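# Move the flag from its foot onto the tray

## Task

Pull the flag free of its foot and set it down flat on the tray, every part of the flag above the tray, while the foot stays upright on the table; folded cloth is acceptable. At the end the flag must rest there with nothing gripping it, and the arm must be withdrawn so no hand is above the tray.

## Robot and tools

Robot: two arms, left_arm (carrying a left hand) and right_arm (carrying a right hand, the mirror image). Base positions in the scene frame: left_arm (+0.043, +0.230, +0.001) m, right_arm (-0.050, -0.354, -0.001) m, each turned only slightly about z. A fixed post stands behind the arms and a camera stand sits between them just behind the bases; do not strike either.

Frames: the scene frame has its origin at table-top height midway between the nominal bases, +z up, +x out over the table, left_arm toward +y. Fixed cameras and the table use this frame. Each arm's hand pose, Hand target, velocities and wrist-camera pose are reported in that arm's own base frame, and offsets run along that arm's base axes. Hand point axes (right hand): +z along the straightened fingers toward the tips, +x across the palm away from the thumb, +y outward from the palm face (palm face at y = -0.063 m). On the left hand +x points toward the thumb. A rigid mast on the palm side near the wrist can collide with things. Reported positions may be wrong by a few centimetres, more at long reach; the right elbow sags under load, so aim higher if the hand ends low.

Row layout (shared by execute_actions and move): one flat list of 48 numbers, each in [-1, 1], covering both arms even if only one moves. Order: left_arm dx, dy, dz, rx, ry, rz; then 16 left hand motor goals; left current_limit, speed; then right_arm dx, dy, dz, rx, ry, rz; 16 right hand motor goals; right current_limit, speed. The six pose numbers are an offset, not a pose: they are measured from that arm's Hand target as it stood when the action (or move) began, in that arm's base axes, scaled so 1.0 = 0.6 m for dx, dy, dz and 180 degrees for rx, ry, rz (a rotation vector, turning about the Hand target's position). All six at 0 asks nothing new of the arm. Repeating the same offset in a new call moves the arm again. Orientation commands are clipped to 40 degrees from the measured one each step.

Hand motor order: index_mcp, index_abd, index_pip, index_dip, middle_mcp, middle_abd, middle_pip, middle_dip, ring_mcp, ring_abd, ring_pip, ring_dip, thumb_cmc, thumb_axl, thumb_mcp, thumb_ipl. Each is an absolute goal angle scaled between two stops; toward -1 bends fingers in toward the palm. Straight values: _mcp +0.75, _abd 0.00, _pip +0.58, _dip +0.70, thumb_cmc +0.71, thumb_axl +0.68, thumb_mcp +0.23, thumb_ipl +0.17. A 0 there is a real goal, not 'keep': to leave a hand unchanged, resend its hand_goal, hand_current_limit and hand_speed. current_limit maps -1..+1 to 0..550 mA (minimum 11 mA); speed sets the motor rate as (speed + 1)/2 of 8.5 rad/s. Starting values: current_limit +0.4, speed -0.6; they persist until changed.

execute_actions(actions, cameras): actions is a list of actions; each action is a table of up to 15 rows, one per 1/30 s step, the last row held to step 15. Every row counts from the action's start pose. Images return only for an empty list or when cameras names them.

move(target, speed, blend, blocking, cameras): target is one 48-number row or a list of up to 15 rows; each row's pose numbers are offsets from the same starting Hand targets, not from the previous row. speed is path top speed in m/s (0.002 to 4.3, default 0.25; turns up to twice that in rad/s), one value or one per target. blend (m) rounds corners in a list; 0 stops at each. The whole list must fit in 10 s. Paths do not avoid obstacles; faster moves hit harder and drift more. blocking=false returns after about 0.5 s while the motion continues. Result adds a 'move:' line: done, off_target, moving, held or fault, plus limits such as paced or held.

wait(seconds, cameras): lets time pass (0 to 3600 s) without new commands. stop(cameras): brakes a running move. zoom_image(camera, region): enlarges a pixel box [x0, y0, x1, y1], at most 504 by 504, from the newest image of cam_head_left, cam_head_right, cam_high, cam_left_wrist or cam_right_wrist. finished_scene(scene): ends the scene for good; call it only when the goal holds.

Results: end_effector_position (m) and end_effector_quat_wxyz in base frame; Hand target is the last commanded pose and the base for the next offsets. A hand often stops short of it; the next execute_actions call re-requests it, or send the gap as an offset. Hand lists per motor: hand_goal, hand_measured, hand_current_ma, hand_state (moving, goal, blocked, overload). Joint velocities may read 'within noise'. Joint torques are rough and offset.

Avoid: dropping or flinging the flag, knocking the foot over, anything leaving the table, fast impacts, strong presses between the two arms or against fixed parts. A motor at 495 mA or more for 5 s shuts down for 10 s, so don't squeeze harder than needed. Long stretched holds overheat arm motors (MOTOR HOT at 85 °C, arm drops at 100 °C). After a HAND FAULT line, the remaining calls in that reply are skipped. Finish with the flag released on the tray and both hands moved clear of it.

Each tool is called as name([rows], argument=value, ...), one row to a line, values as JSON.

## Session

execute_actions(actions=[])

Scene clock: 0.00 s.
left_arm: end_effector_position=(+0.6095, -0.0447, +0.2706) hand_goal=(+0.754, +0.000, +0.576, +0.696, +0.754, +0.000, +0.576, +0.696, +0.754, +0.000, +0.576, +0.696, +0.714, +0.678, +0.226, +0.168) hand_measured=(+0.7535, -0.0008, +0.5770, +0.6958, +0.7523, -0.0008, +0.5770, +0.6971, +0.7535, +0.0007, +0.5770, +0.6958, +0.7142, +0.6777, +0.2252, +0.1681) hand_current_ma=(+18, +1, +2, -9, -1, +2, +1, -11, +2, +5, +28, +4, +13, +15, -4, +6) hand_state=(goal, goal, goal, goal, goal, goal, goal, goal, goal, goal, goal, goal, goal, goal, goal, goal) hand_current_limit=0.40 hand_speed=-0.60 end_effector_quat_wxyz=(+0.445, +0.462, +0.647, -0.411) | right_arm: end_effector_position=(+0.2616, +0.0619, +0.2776) hand_goal=(+0.754, +0.000, +0.576, +0.696, +0.754, +0.000, +0.576, +0.696, +0.754, +0.000, +0.576, +0.696, +0.714, +0.678, +0.226, +0.168) hand_measured=(+0.7535, +0.0007, +0.5770, +0.6958, +0.7535, -0.0008, +0.5757, +0.6958, +0.7523, +0.0007, +0.5782, +0.6958, +0.7142, +0.6777, +0.2262, +0.1681) hand_current_ma=(+7, -15, -2, +4, -7, -5, +14, +5, -11, -6, -1, -2, +7, -3, -5, +11) hand_state=(goal, goal, goal, goal, goal, goal, goal, goal, goal, goal, goal, goal, goal, goal, goal, goal) hand_current_limit=0.40 hand_speed=-0.60 end_effector_quat_wxyz=(+0.296, +0.686, +0.660, +0.085)
Joint positions: left_arm=[0.188 1.672 1.466 -1.301 1.301 -0.191] | right_arm=[0.902 0.705 0.742 -1.504 0.618 0.908]
Joint velocities: within noise
Joint torques (N m): no reading
Heat: left arm: hottest shoulder 33 °C; right arm: hottest shoulder 32 °C.
Hand target: left_arm +0.6143, -0.0438, +0.2800; +0.451, +0.468, +0.643, -0.405 | right_arm +0.2634, +0.0641, +0.2855; +0.294, +0.687, +0.658, +0.094

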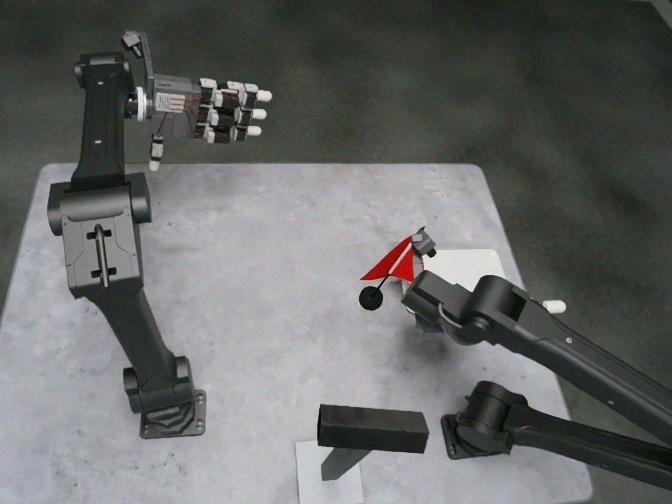

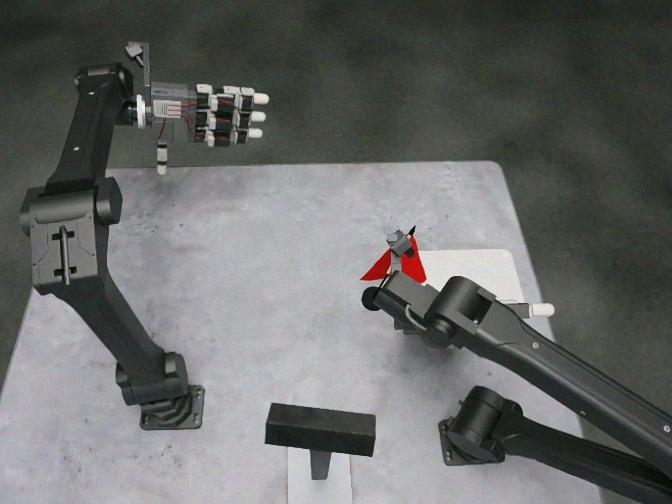

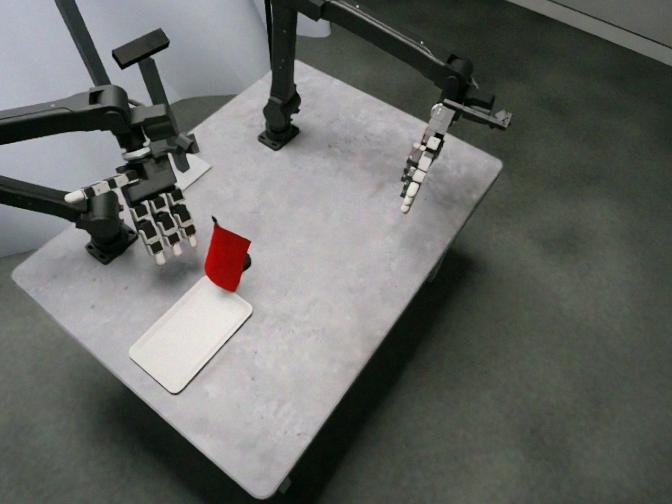

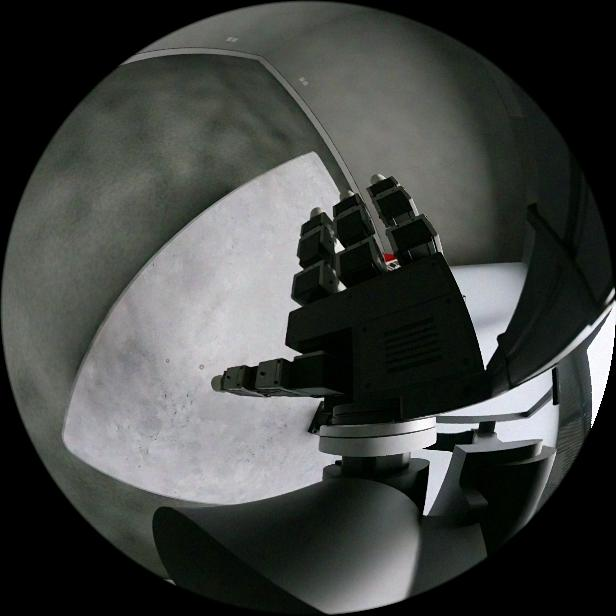

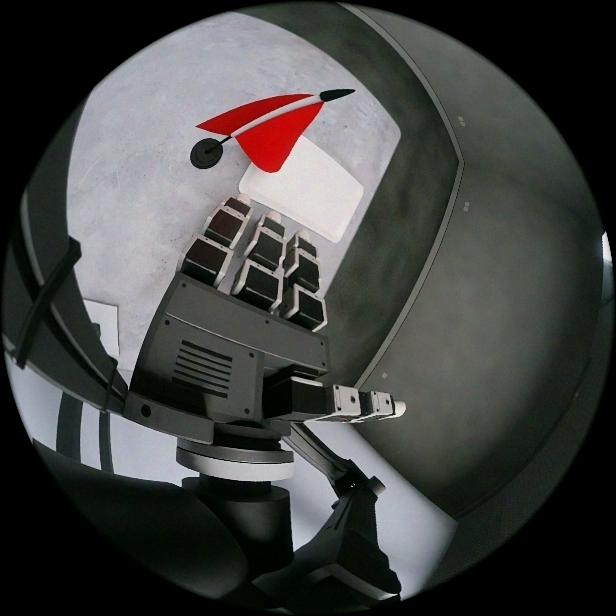

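zoom_image(camera="cam_high", region=[120, 180, 300, 400])

zoom_image(camera="cam_head_left", region=[330, 200, 560, 380])

zoom_image(camera="cam_head_right", region=[330, 200, 560, 380])

zoom_image(camera="cam_right_wrist", region=[170, 60, 400, 260])

Scaled by 2.291 from the camera's image (finer frame: 960x720).

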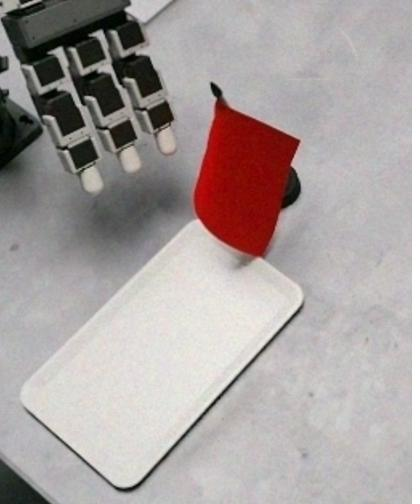

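Scaled by 2.191 from the camera's image (finer frame: 960x720).

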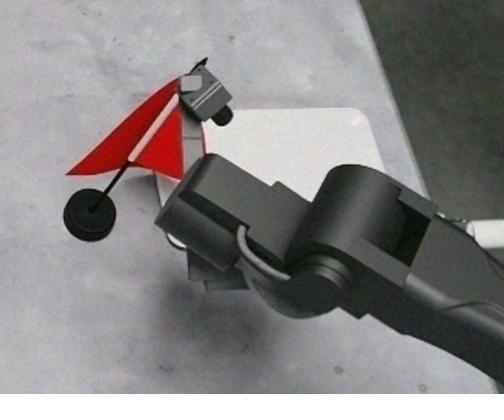

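Scaled by 2.191 from the camera's image (finer frame: 960x720).

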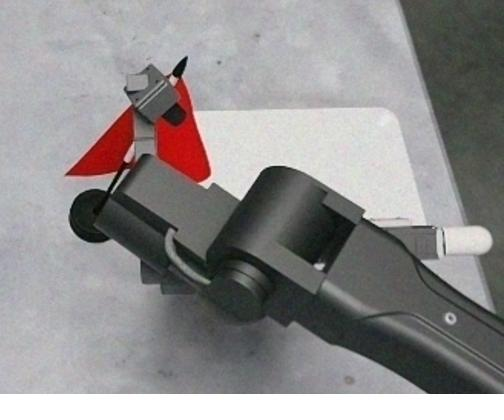

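Scaled by 2.191 from the camera's image (finer frame: 880x880).

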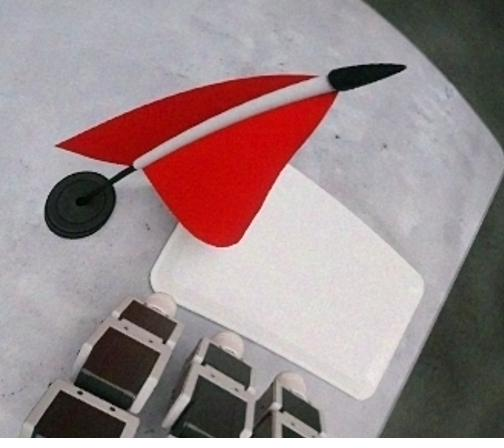

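move(target=[0,0,0,0,0,0, 0.754,0,0.576,0.696,0.754,0,0.576,0.696,0.754,0,0.576,0.696,0.714,0.678,0.226,0.168,0.4,-0.6, -0.083,-0.385,0.03,0,0,-0.287, 0.754,0,0.576,0.696,0.754,0,0.576,0.696,0.754,0,0.576,0.696,0.714,0.678,0.226,0.168,0.4,-0.6], cameras=["cam_head_left","cam_head_right","cam_high","cam_right_wrist"])

Scene clock: 35.43 s.
left_arm: end_effector_position=(+0.6095, -0.0447, +0.2706) hand_goal=(+0.754, +0.000, +0.576, +0.696, +0.754, +0.000, +0.576, +0.696, +0.754, +0.000, +0.576, +0.696, +0.714, +0.678, +0.226, +0.168) hand_measured=(+0.7523, +0.0036, +0.5770, +0.6971, +0.7535, +0.0021, +0.5757, +0.6971, +0.7535, +0.0021, +0.5770, +0.6958, +0.7154, +0.6767, +0.2252, +0.1681) hand_current_ma=(+10, -10, -7, +6, -5, +8, +9, +9, -13, -1, +13, +11, -10, -18, -2, -1) hand_state=(goal, goal, goal, goal, goal, goal, goal, goal, goal, goal, goal, goal, goal, goal, goal, goal) hand_current_limit=0.40 hand_speed=-0.60 end_effector_quat_wxyz=(+0.445, +0.462, +0.647, -0.411) | right_arm: end_effector_position=(+0.2034, -0.1649, +0.2828) hand_goal=(+0.754, +0.000, +0.576, +0.696, +0.754, +0.000, +0.576, +0.696, +0.754, +0.000, +0.576, +0.696, +0.714, +0.678, +0.226, +0.168) hand_measured=(+0.7595, -0.0008, +0.5757, +0.6971, +0.7571, +0.0007, +0.5757, +0.6971, +0.7583, +0.0007, +0.5757, +0.6958, +0.7217, +0.6777, +0.2193, +0.1681) hand_current_ma=(+5, -13, +4, +3, -8, -19, -3, +1, -7, +2, -5, +0, +9, -4, -21, -7) hand_state=(goal, goal, goal, goal, goal, goal, goal, goal, goal, goal, goal, goal, goal, goal, goal, goal) hand_current_limit=0.40 hand_speed=-0.60 end_effector_quat_wxyz=(+0.300, +0.903, +0.301, -0.065)
Joint positions: left_arm=[0.188 1.672 1.466 -1.301 1.301 -0.191] | right_arm=[0.014 0.698 0.755 -1.562 0.622 0.921]
Joint torques (N m): left_arm=[0.38 -11.63 10.66 0.2 1.37 0.11] | right_arm=[0.85 1.2 14.06 0.8 0.77 -0.15]
Heat: left arm: hottest elbow 38 °C; right arm: hottest shoulder 32 °C.
Hand target: left_arm +0.6143, -0.0438, +0.2800; +0.451, +0.468, +0.643, -0.405 | right_arm +0.2135, -0.1668, +0.3034; +0.306, +0.905, +0.293, -0.043
Off the commanded pose: left_arm 0.011 m, 1 deg | right_arm 0.023 m, 3 deg.
move: off_target (right_arm)
cam_right_wrist: T_world_to_cam=[[-0.26988, -0.76535, 0.5843, -0.20728], [-0.66483, 0.58707, 0.4619, 0.04749], [-0.69654, -0.2638, -0.66726, 0.41481]] pos_world=[0.26457, -0.07709, 0.37596]

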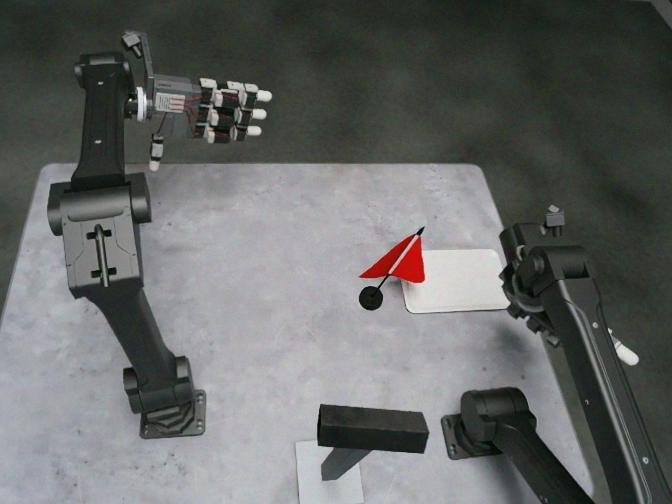

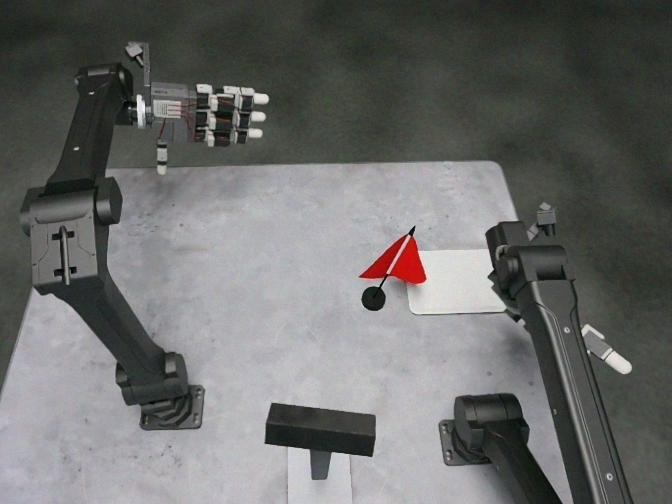

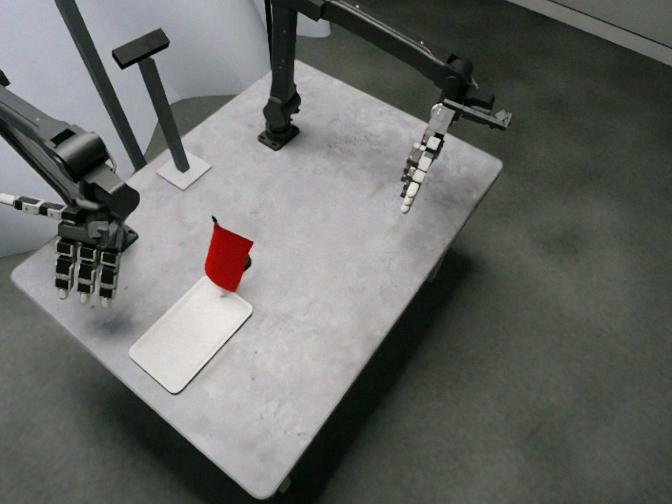

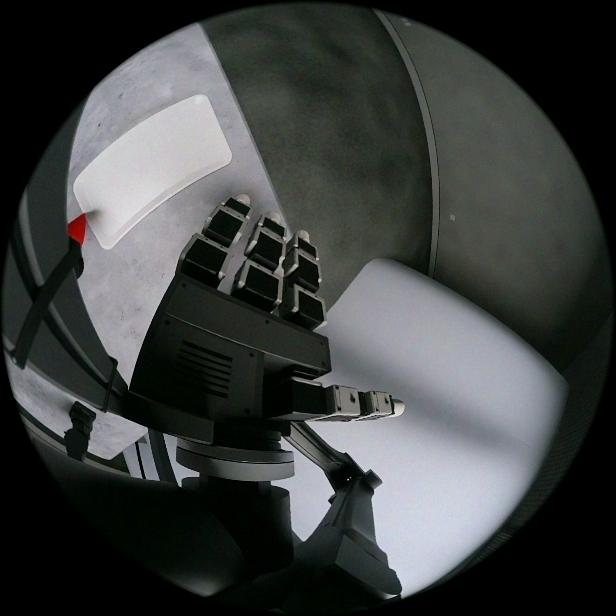

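zoom_image(camera="cam_head_left", region=[350, 215, 450, 320])

zoom_image(camera="cam_head_right", region=[350, 215, 450, 320])

zoom_image(camera="cam_high", region=[190, 205, 270, 305])

zoom_image(camera="cam_head_right", region=[350, 215, 530, 330])

Scaled by 4.800 from the camera's image (finer frame: 960x720).

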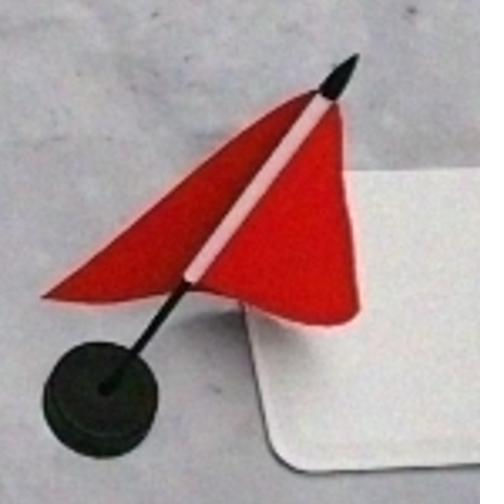

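Scaled by 4.800 from the camera's image (finer frame: 960x720).

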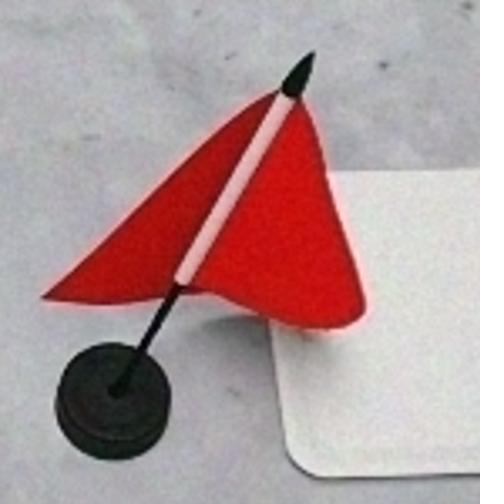

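Scaled by 5.040 from the camera's image (finer frame: 960x720).

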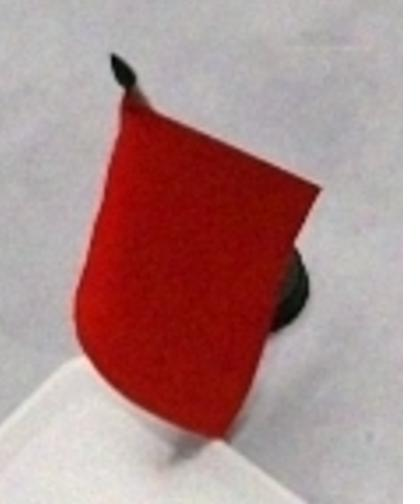

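Scaled by 2.800 from the camera's image (finer frame: 960x720).

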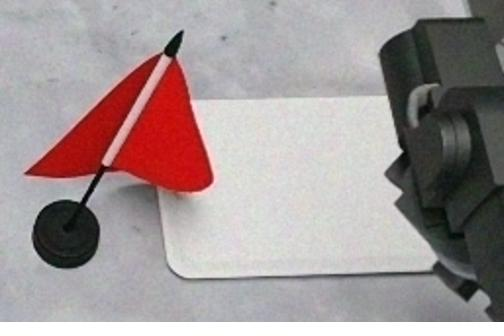

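zoom_image(camera="cam_high", region=[120, 265, 265, 405])

zoom_image(camera="cam_head_left", region=[390, 235, 530, 325])

Scaled by 3.476 from the camera's image (finer frame: 960x720).

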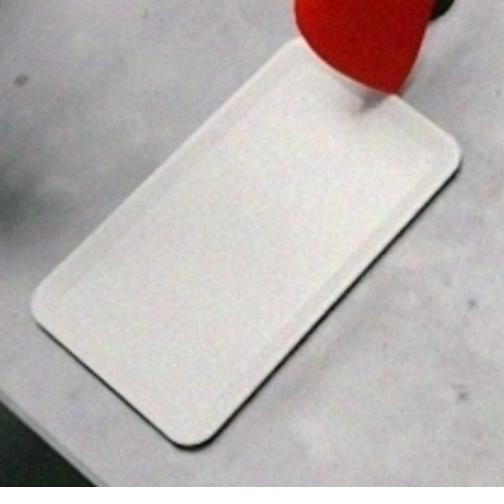

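Scaled by 3.600 from the camera's image (finer frame: 960x720).

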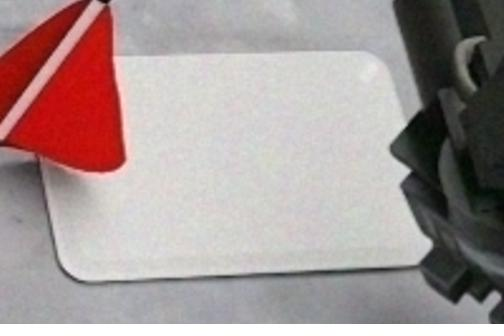

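move([
  [0,0,0,0,0,0, 0.754,0,0.576,0.696,0.754,0,0.576,0.696,0.754,0,0.576,0.696,0.714,0.678,0.226,0.168,0.4,-0.6, 0.083,0.385,0.161,0,0,0.287, 0.973,0,0.431,0.623,0.137,0,0.796,0.812,0.973,0,0.431,0.623,0.714,0.678,0.226,0.168,0.4,-0.6],
  [0,0,0,0,0,0, 0.754,0,0.576,0.696,0.754,0,0.576,0.696,0.754,0,0.576,0.696,0.714,0.678,0.226,0.168,0.4,-0.6, 0.0118,0.6143,0.171,-0.1906,0.1151,0.5862, 0.973,0,0.431,0.623,0.137,0,0.796,0.812,0.973,0,0.431,0.623,0.714,0.678,0.226,0.168,0.4,-0.6],
], blend=[0.03,0], cameras=["all"])

Scene clock: 74.20 s.
left_arm: end_effector_position=(+0.6095, -0.0447, +0.2706) hand_goal=(+0.754, +0.000, +0.576, +0.696, +0.754, +0.000, +0.576, +0.696, +0.754, +0.000, +0.576, +0.696, +0.714, +0.678, +0.226, +0.168) hand_measured=(+0.7535, +0.0021, +0.5770, +0.6958, +0.7547, +0.0021, +0.5757, +0.6958, +0.7535, +0.0036, +0.5770, +0.6958, +0.7142, +0.6767, +0.2252, +0.1681) hand_current_ma=(+12, +11, -2, -19, +10, +11, +15, +18, -3, +16, -4, +6, -15, -10, -10, -3) hand_state=(goal, goal, goal, goal, goal, goal, goal, goal, goal, goal, goal, goal, goal, goal, goal, goal) hand_current_limit=0.40 hand_speed=-0.60 end_effector_quat_wxyz=(+0.445, +0.462, +0.647, -0.411) | right_arm: end_effector_position=(+0.2221, +0.1962, +0.3849) hand_goal=(+0.974, +0.000, +0.432, +0.624, +0.138, +0.000, +0.796, +0.812, +0.974, +0.000, +0.432, +0.624, +0.714, +0.678, +0.226, +0.168) hand_measured=(+0.9681, -0.0008, +0.4461, +0.6385, +0.1951, -0.0008, +0.7951, +0.8130, +0.9657, -0.0008, +0.4499, +0.6372, +0.7230, +0.6777, +0.2193, +0.1672) hand_current_ma=(+8, -13, +3, -2, +12, -4, +9, -4, -23, -12, -4, +6, +14, -6, -4, +9) hand_state=(goal, goal, goal, goal, blocked, goal, goal, goal, goal, goal, goal, goal, goal, goal, goal, goal) hand_current_limit=0.40 hand_speed=-0.60 end_effector_quat_wxyz=(+0.388, +0.180, +0.904, +0.005)
Joint positions: left_arm=[0.188 1.672 1.466 -1.301 1.301 -0.191] | right_arm=[1.195 0.717 1.036 -1.696 0.777 -0.063]
Joint torques (N m): left_arm=[0.32 -11.58 10.67 0.2 1.37 0.11] | right_arm=[2.08 1.2 13.91 0.42 0.9 -0.09]
Heat: left arm: hottest elbow 40 °C; right arm: hottest elbow 37 °C.
Hand target: left_arm +0.6143, -0.0438, +0.2800; +0.451, +0.468, +0.643, -0.405 | right_arm +0.2207, +0.2018, +0.4062; +0.387, +0.188, +0.902, +0.002
Off the commanded pose: left_arm 0.011 m, 1 deg | right_arm 0.022 m, 1 deg.
joint sent to its limit (right arm) — joint 4 (wrist pitch), lower limit. The joint targets still meet the commanded pose.
move: off_target (right_arm)
cam_right_wrist: T_world_to_cam=[[0.66331, 0.33488, 0.66924, -0.44128], [-0.46034, -0.52248, 0.71771, -0.12531], [0.59001, -0.78414, -0.19241, 0.22479]] pos_world=[0.10239, 0.25857, 0.42851]

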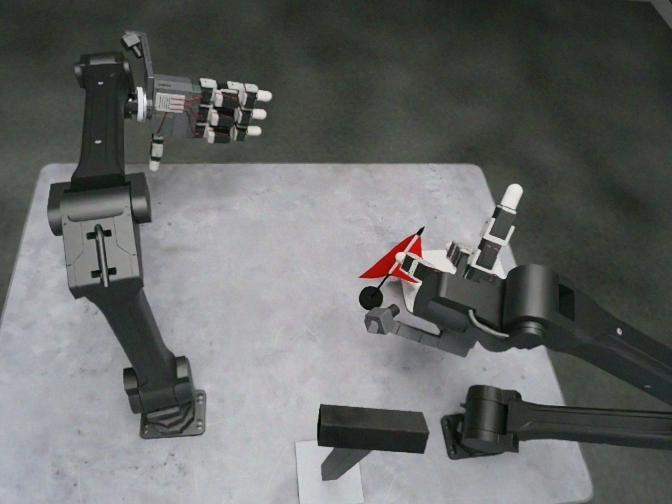

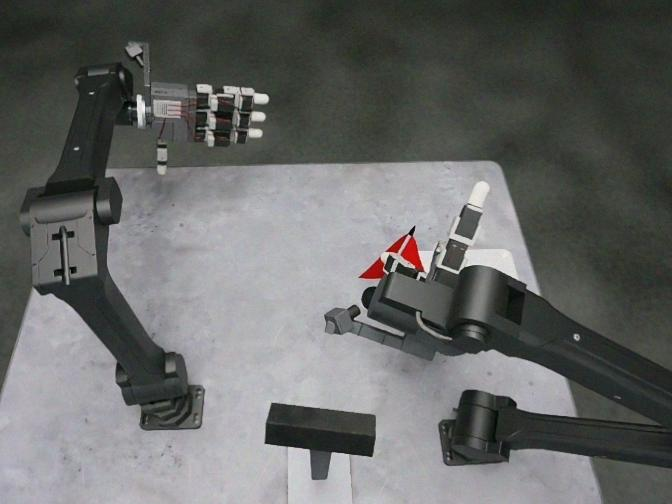

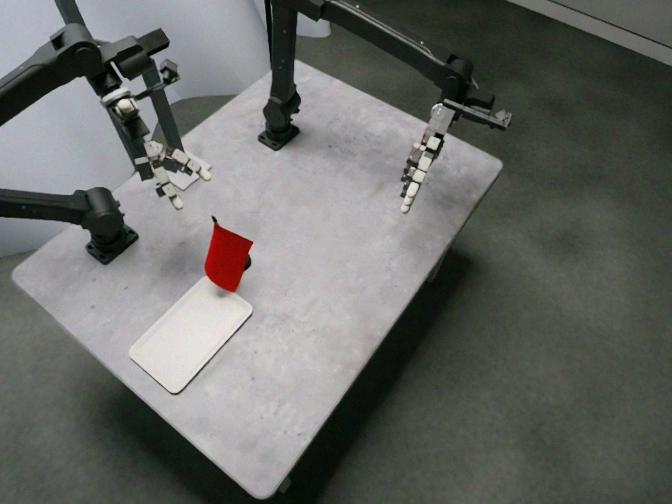

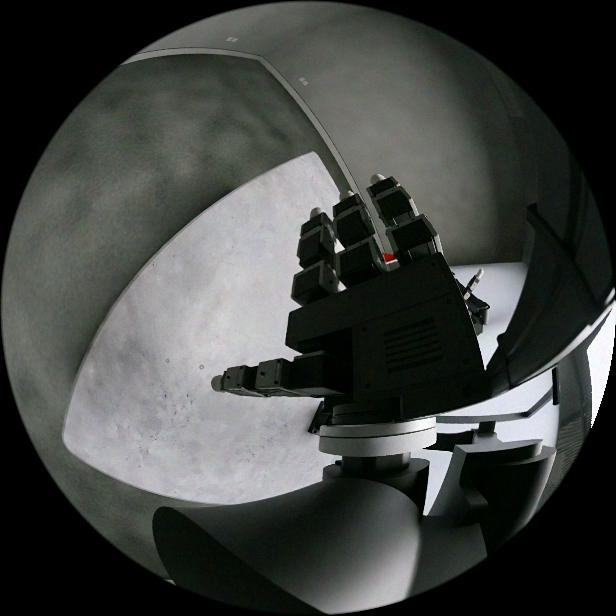

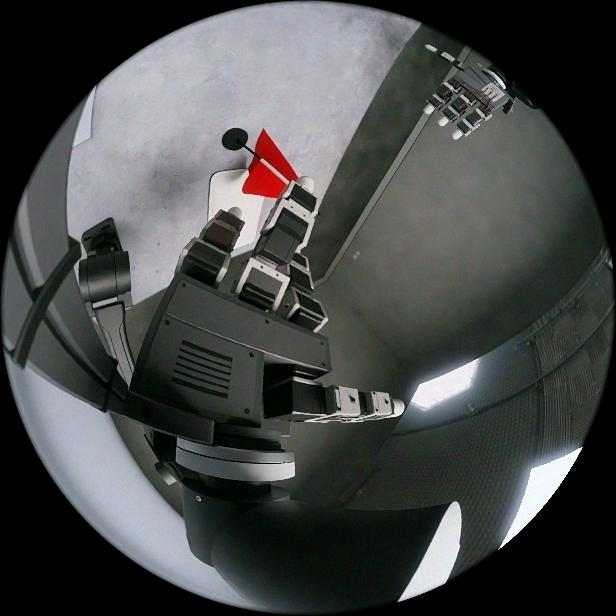

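zoom_image(camera="cam_right_wrist", region=[160, 90, 360, 290])

zoom_image(camera="cam_high", region=[80, 60, 270, 300])

Scaled by 2.520 from the camera's image (finer frame: 880x880).

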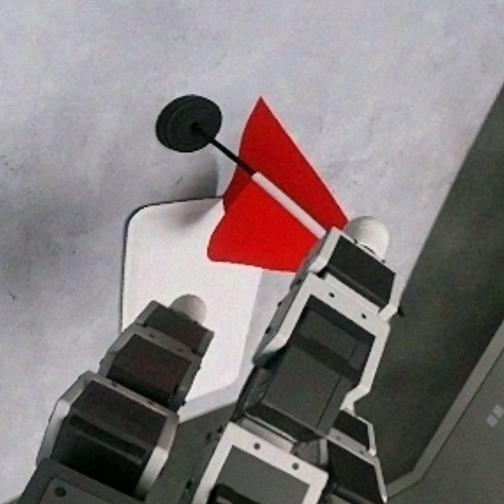

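Scaled by 2.100 from the camera's image (finer frame: 960x720).

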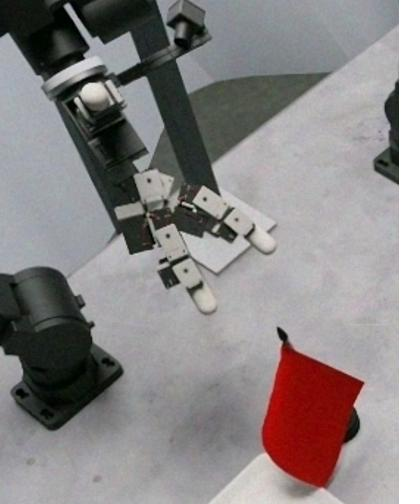

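zoom_image(camera="cam_head_left", region=[350, 215, 450, 320])

zoom_image(camera="cam_head_right", region=[350, 215, 450, 320])

Scaled by 4.800 from the camera's image (finer frame: 960x720).

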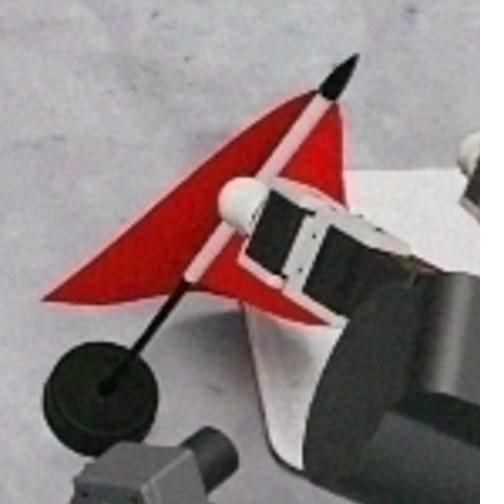

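Scaled by 4.800 from the camera's image (finer frame: 960x720).

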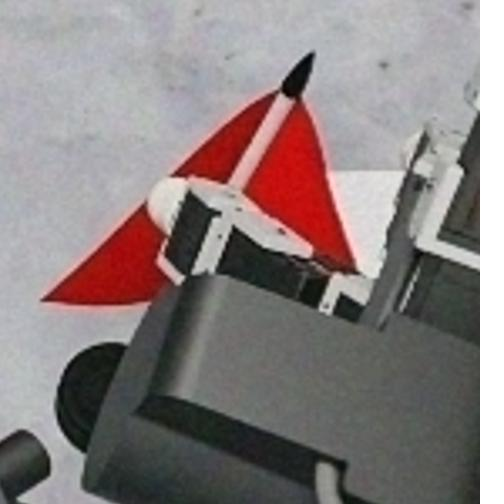

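move(target=[0,0,0,0,0,0, 0.754,0,0.576,0.696,0.754,0,0.576,0.696,0.754,0,0.576,0.696,0.714,0.678,0.226,0.168,0.4,-0.6, 0.0238,0.0037,-0.135,0,0,0, 0.973,0,0.431,0.623,0.137,0,0.796,0.812,0.973,0,0.431,0.623,0.714,0.678,0.226,0.168,0.4,-0.6], speed=0.15, cameras=["cam_head_left","cam_head_right","cam_high","cam_right_wrist"])

zoom_image(camera="cam_right_wrist", region=[160, 90, 360, 290])

zoom_image(camera="cam_high", region=[130, 130, 270, 300])

zoom_image(camera="cam_head_left", region=[350, 215, 450, 320])

Scene clock: 110.97 s.
left_arm: end_effector_position=(+0.6095, -0.0447, +0.2706) hand_goal=(+0.754, +0.000, +0.576, +0.696, +0.754, +0.000, +0.576, +0.696, +0.754, +0.000, +0.576, +0.696, +0.714, +0.678, +0.226, +0.168) hand_measured=(+0.7535, +0.0021, +0.5757, +0.6958, +0.7535, +0.0021, +0.5770, +0.6958, +0.7535, +0.0021, +0.5757, +0.6958, +0.7142, +0.6777, +0.2252, +0.1681) hand_current_ma=(-13, -23, -2, +1, +3, +4, +16, +9, -1, +27, +8, +8, -1, -3, +5, +5) hand_state=(goal, goal, goal, goal, goal, goal, goal, goal, goal, goal, goal, goal, goal, goal, goal, goal) hand_current_limit=0.40 hand_speed=-0.60 end_effector_quat_wxyz=(+0.445, +0.462, +0.647, -0.411) | right_arm: end_effector_position=(+0.2338, +0.2061, +0.3315) hand_goal=(+0.974, +0.000, +0.432, +0.624, +0.138, +0.000, +0.796, +0.812, +0.974, +0.000, +0.432, +0.624, +0.714, +0.678, +0.226, +0.168) hand_measured=(+0.9681, +0.0007, +0.4448, +0.6397, +0.1891, +0.0007, +0.7938, +0.8130, +0.9645, +0.0007, +0.4499, +0.6372, +0.7230, +0.6767, +0.2193, +0.1672) hand_current_ma=(+2, -15, +6, +2, +16, -3, +3, +3, -10, -7, -9, -5, -7, -4, -14, +12) hand_state=(goal, goal, goal, goal, blocked, goal, goal, goal, goal, goal, goal, goal, goal, goal, goal, goal) hand_current_limit=0.40 hand_speed=-0.60 end_effector_quat_wxyz=(+0.389, +0.188, +0.902, +0.005)
Joint positions: left_arm=[0.188 1.672 1.466 -1.301 1.301 -0.191] | right_arm=[1.164 0.718 0.889 -1.529 0.776 -0.082]
Joint torques (N m): left_arm=[0.32 -11.69 10.69 0.2 1.37 0.12] | right_arm=[0.85 -0.26 8.28 1.29 0.86 -0.09]
Heat: left arm: hottest elbow 42 °C; right arm: hottest elbow 38 °C.
Hand target: left_arm +0.6143, -0.0438, +0.2800; +0.451, +0.468, +0.643, -0.405 | right_arm +0.2350, +0.2039, +0.3251; +0.387, +0.189, +0.902, +0.002
Off the commanded pose: left_arm 0.011 m, 1 deg | right_arm 0.007 m, 0 deg.
move: done
cam_right_wrist: T_world_to_cam=[[0.66637, 0.32003, 0.67344, -0.4156], [-0.47171, -0.51853, 0.71317, -0.07316], [0.57744, -0.79291, -0.19457, 0.22078]] pos_world=[0.11495, 0.27013, 0.37502]

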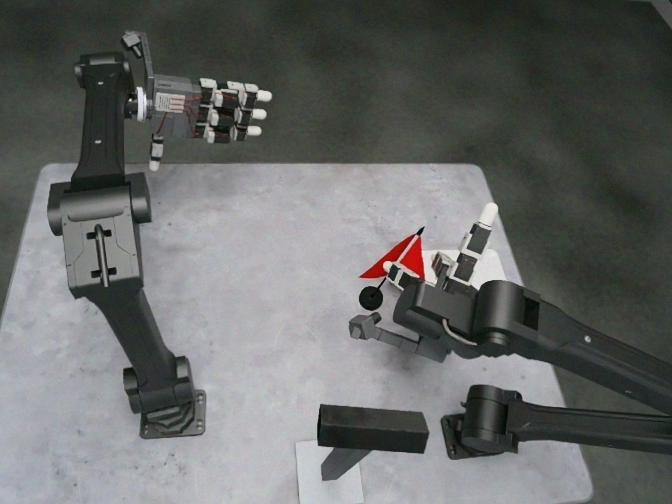

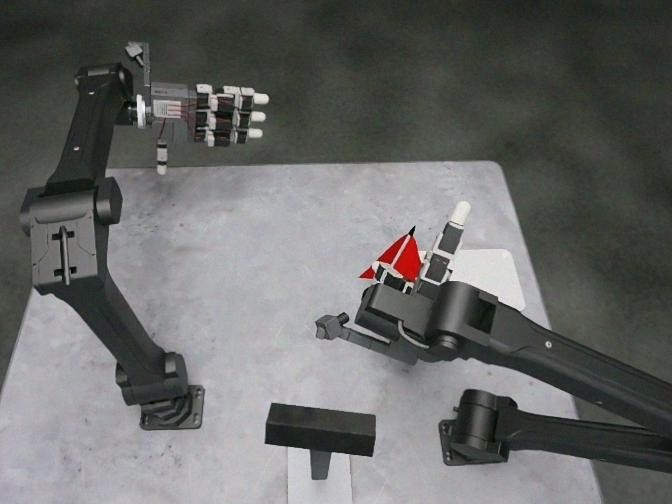

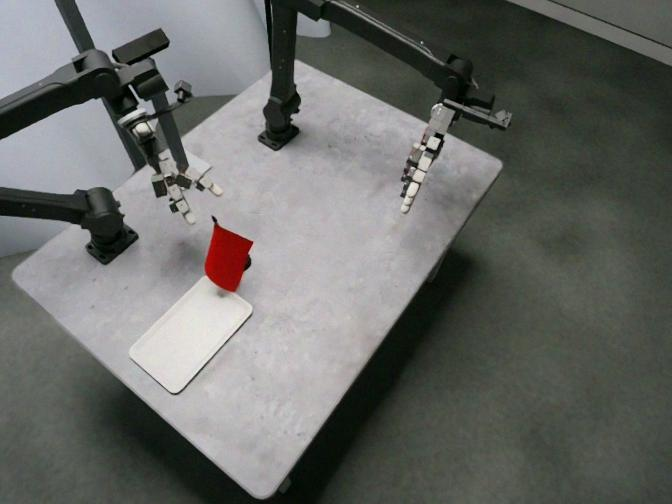

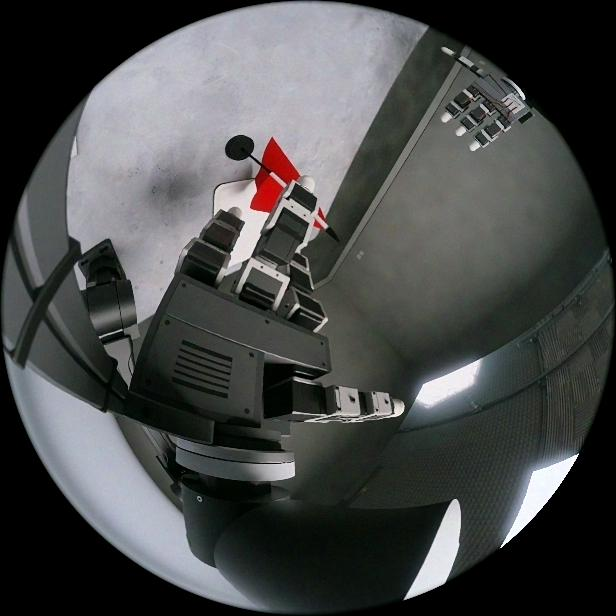

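Scaled by 2.520 from the camera's image (finer frame: 880x880).

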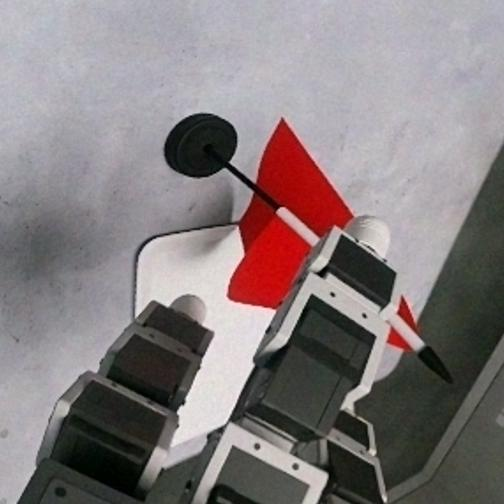

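Scaled by 2.965 from the camera's image (finer frame: 960x720).

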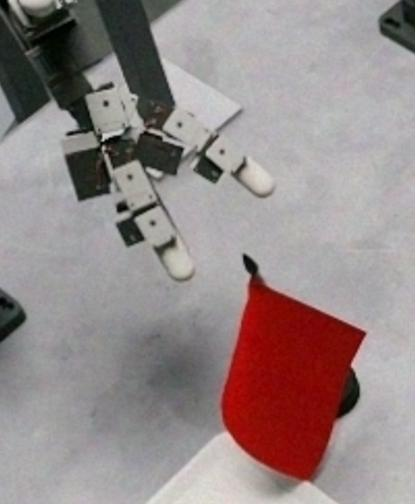

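Scaled by 4.800 from the camera's image (finer frame: 960x720).

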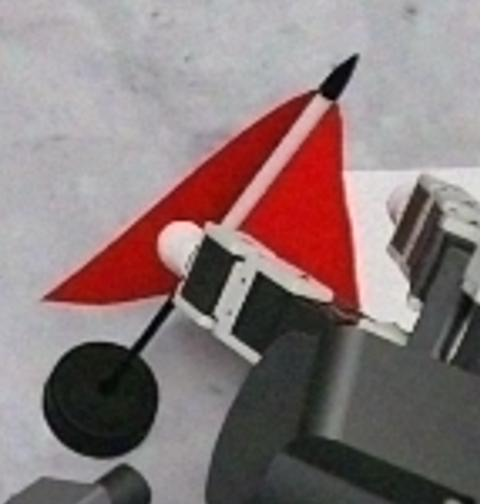

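move(target=[0,0,0,0,0,0, 0.754,0,0.576,0.696,0.754,0,0.576,0.696,0.754,0,0.576,0.696,0.714,0.678,0.226,0.168,0.4,-0.6, -0.0193,0.0060,-0.108,-0.0337,-0.0928,-0.0148, 0.973,0,0.431,0.623,0.137,0,0.796,0.812,0.973,0,0.431,0.623,0.714,0.678,0.226,0.168,0.4,-0.6], speed=0.12, cameras=["cam_head_left","cam_head_right","cam_high","cam_right_wrist"])

zoom_image(camera="cam_right_wrist", region=[160, 90, 360, 290])

zoom_image(camera="cam_high", region=[130, 130, 270, 300])

zoom_image(camera="cam_head_left", region=[350, 215, 450, 320])

Scene clock: 129.00 s.
left_arm: end_effector_position=(+0.6095, -0.0447, +0.2706) hand_goal=(+0.754, +0.000, +0.576, +0.696, +0.754, +0.000, +0.576, +0.696, +0.754, +0.000, +0.576, +0.696, +0.714, +0.678, +0.226, +0.168) hand_measured=(+0.7535, +0.0021, +0.5770, +0.6958, +0.7535, +0.0007, +0.5770, +0.6958, +0.7523, +0.0036, +0.5770, +0.6958, +0.7142, +0.6767, +0.2262, +0.1681) hand_current_ma=(+11, -18, +7, -20, -10, +11, -5, +7, -3, +4, +12, +5, -6, +5, +18, +17) hand_state=(goal, goal, goal, goal, goal, goal, goal, goal, goal, goal, goal, goal, goal, goal, goal, goal) hand_current_limit=0.40 hand_speed=-0.60 end_effector_quat_wxyz=(+0.445, +0.462, +0.647, -0.411) | right_arm: end_effector_position=(+0.2256, +0.2073, +0.2674) hand_goal=(+0.974, +0.000, +0.432, +0.624, +0.138, +0.000, +0.796, +0.812, +0.974, +0.000, +0.432, +0.624, +0.714, +0.678, +0.226, +0.168) hand_measured=(+0.9681, -0.0037, +0.4448, +0.6397, +0.1843, -0.0037, +0.7938, +0.8130, +0.9657, -0.0037, +0.4499, +0.6372, +0.7230, +0.6777, +0.2203, +0.1681) hand_current_ma=(+10, -13, -8, -3, +14, -6, +6, -2, -4, +0, -14, +2, +11, +5, -2, +5) hand_state=(goal, goal, goal, goal, blocked, goal, goal, goal, goal, goal, goal, goal, goal, goal, goal, goal) hand_current_limit=0.40 hand_speed=-0.60 end_effector_quat_wxyz=(+0.522, +0.195, +0.830, -0.020)
Joint positions: left_arm=[0.188 1.672 1.466 -1.301 1.301 -0.191] | right_arm=[1.358 0.82 0.639 -1.499 1.097 0.315]
Joint torques (N m): left_arm=[0.32 -11.69 10.67 0.23 1.37 0.11] | right_arm=[2.32 0.26 8.03 -0.29 1.34 0.08]
Heat: left arm: hottest elbow 42 °C; right arm: hottest elbow 38 °C.
Hand target: left_arm +0.6143, -0.0438, +0.2800; +0.451, +0.468, +0.643, -0.405 | right_arm +0.2234, +0.2075, +0.2604; +0.524, +0.187, +0.831, -0.028
Off the commanded pose: left_arm 0.011 m, 1 deg | right_arm 0.007 m, 1 deg.
move: done
cam_right_wrist: T_world_to_cam=[[0.47026, 0.35269, 0.80899, -0.36619], [-0.689, -0.4261, 0.58627, 0.03308], [0.55148, -0.8331, 0.04263, 0.1648]] pos_world=[0.10411, 0.28054, 0.26982]

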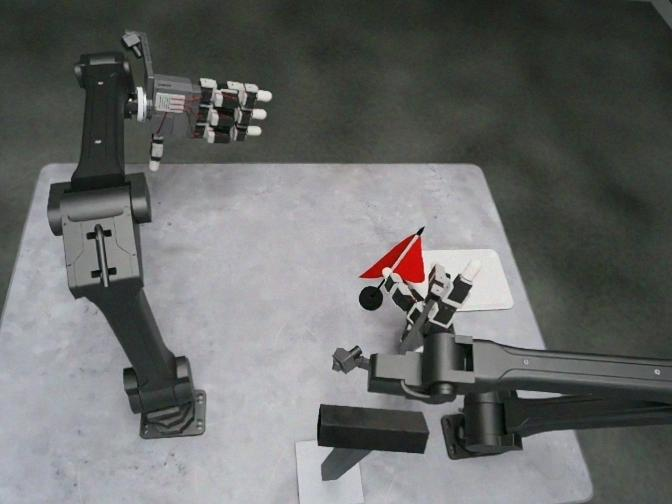

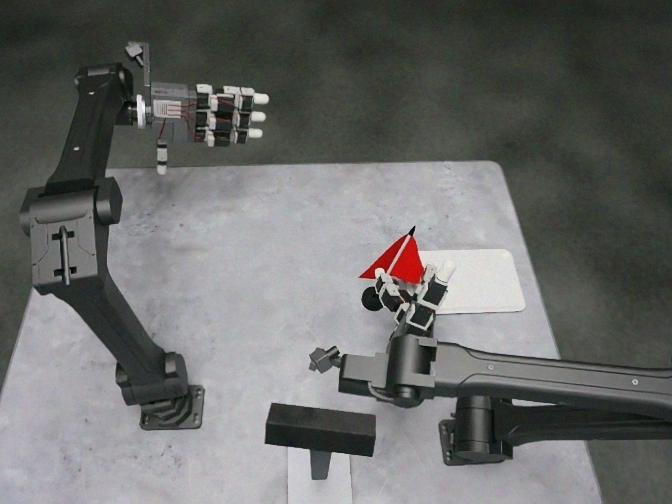

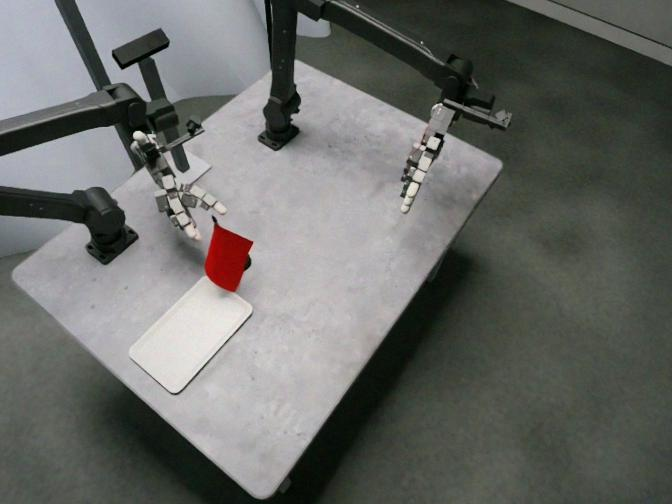

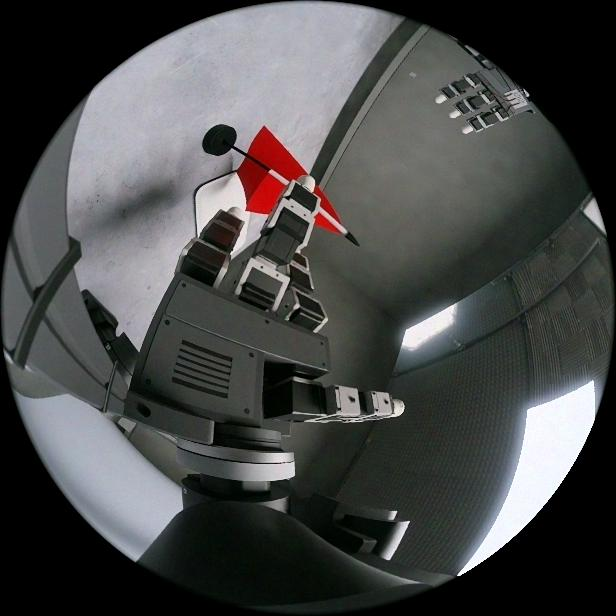

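Scaled by 2.520 from the camera's image (finer frame: 880x880).

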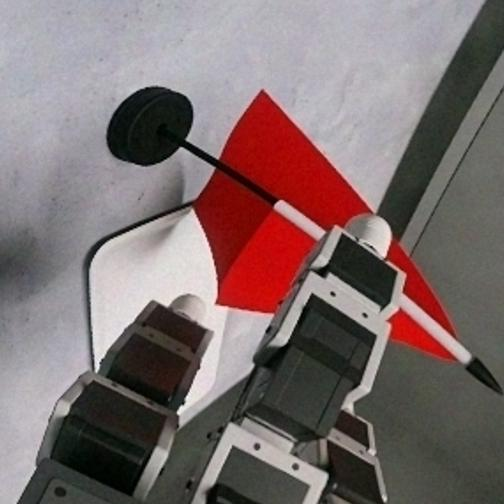

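Scaled by 2.965 from the camera's image (finer frame: 960x720).

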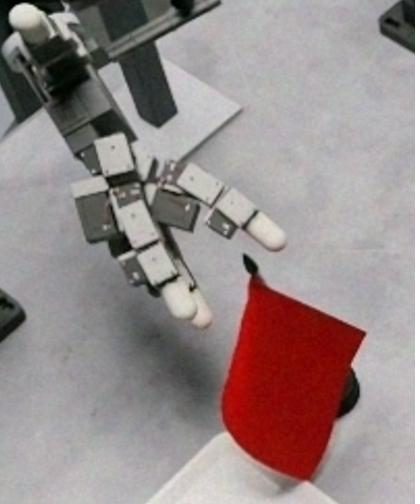

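Scaled by 4.800 from the camera's image (finer frame: 960x720).

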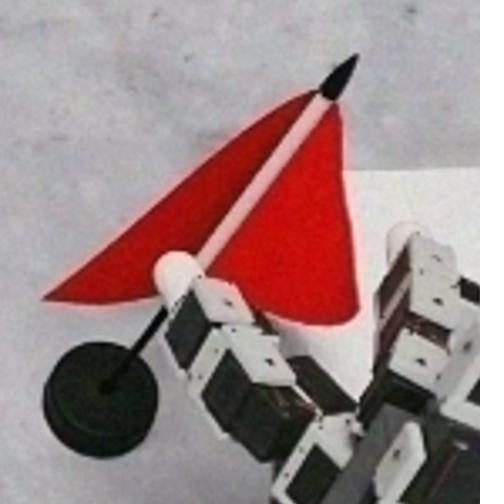

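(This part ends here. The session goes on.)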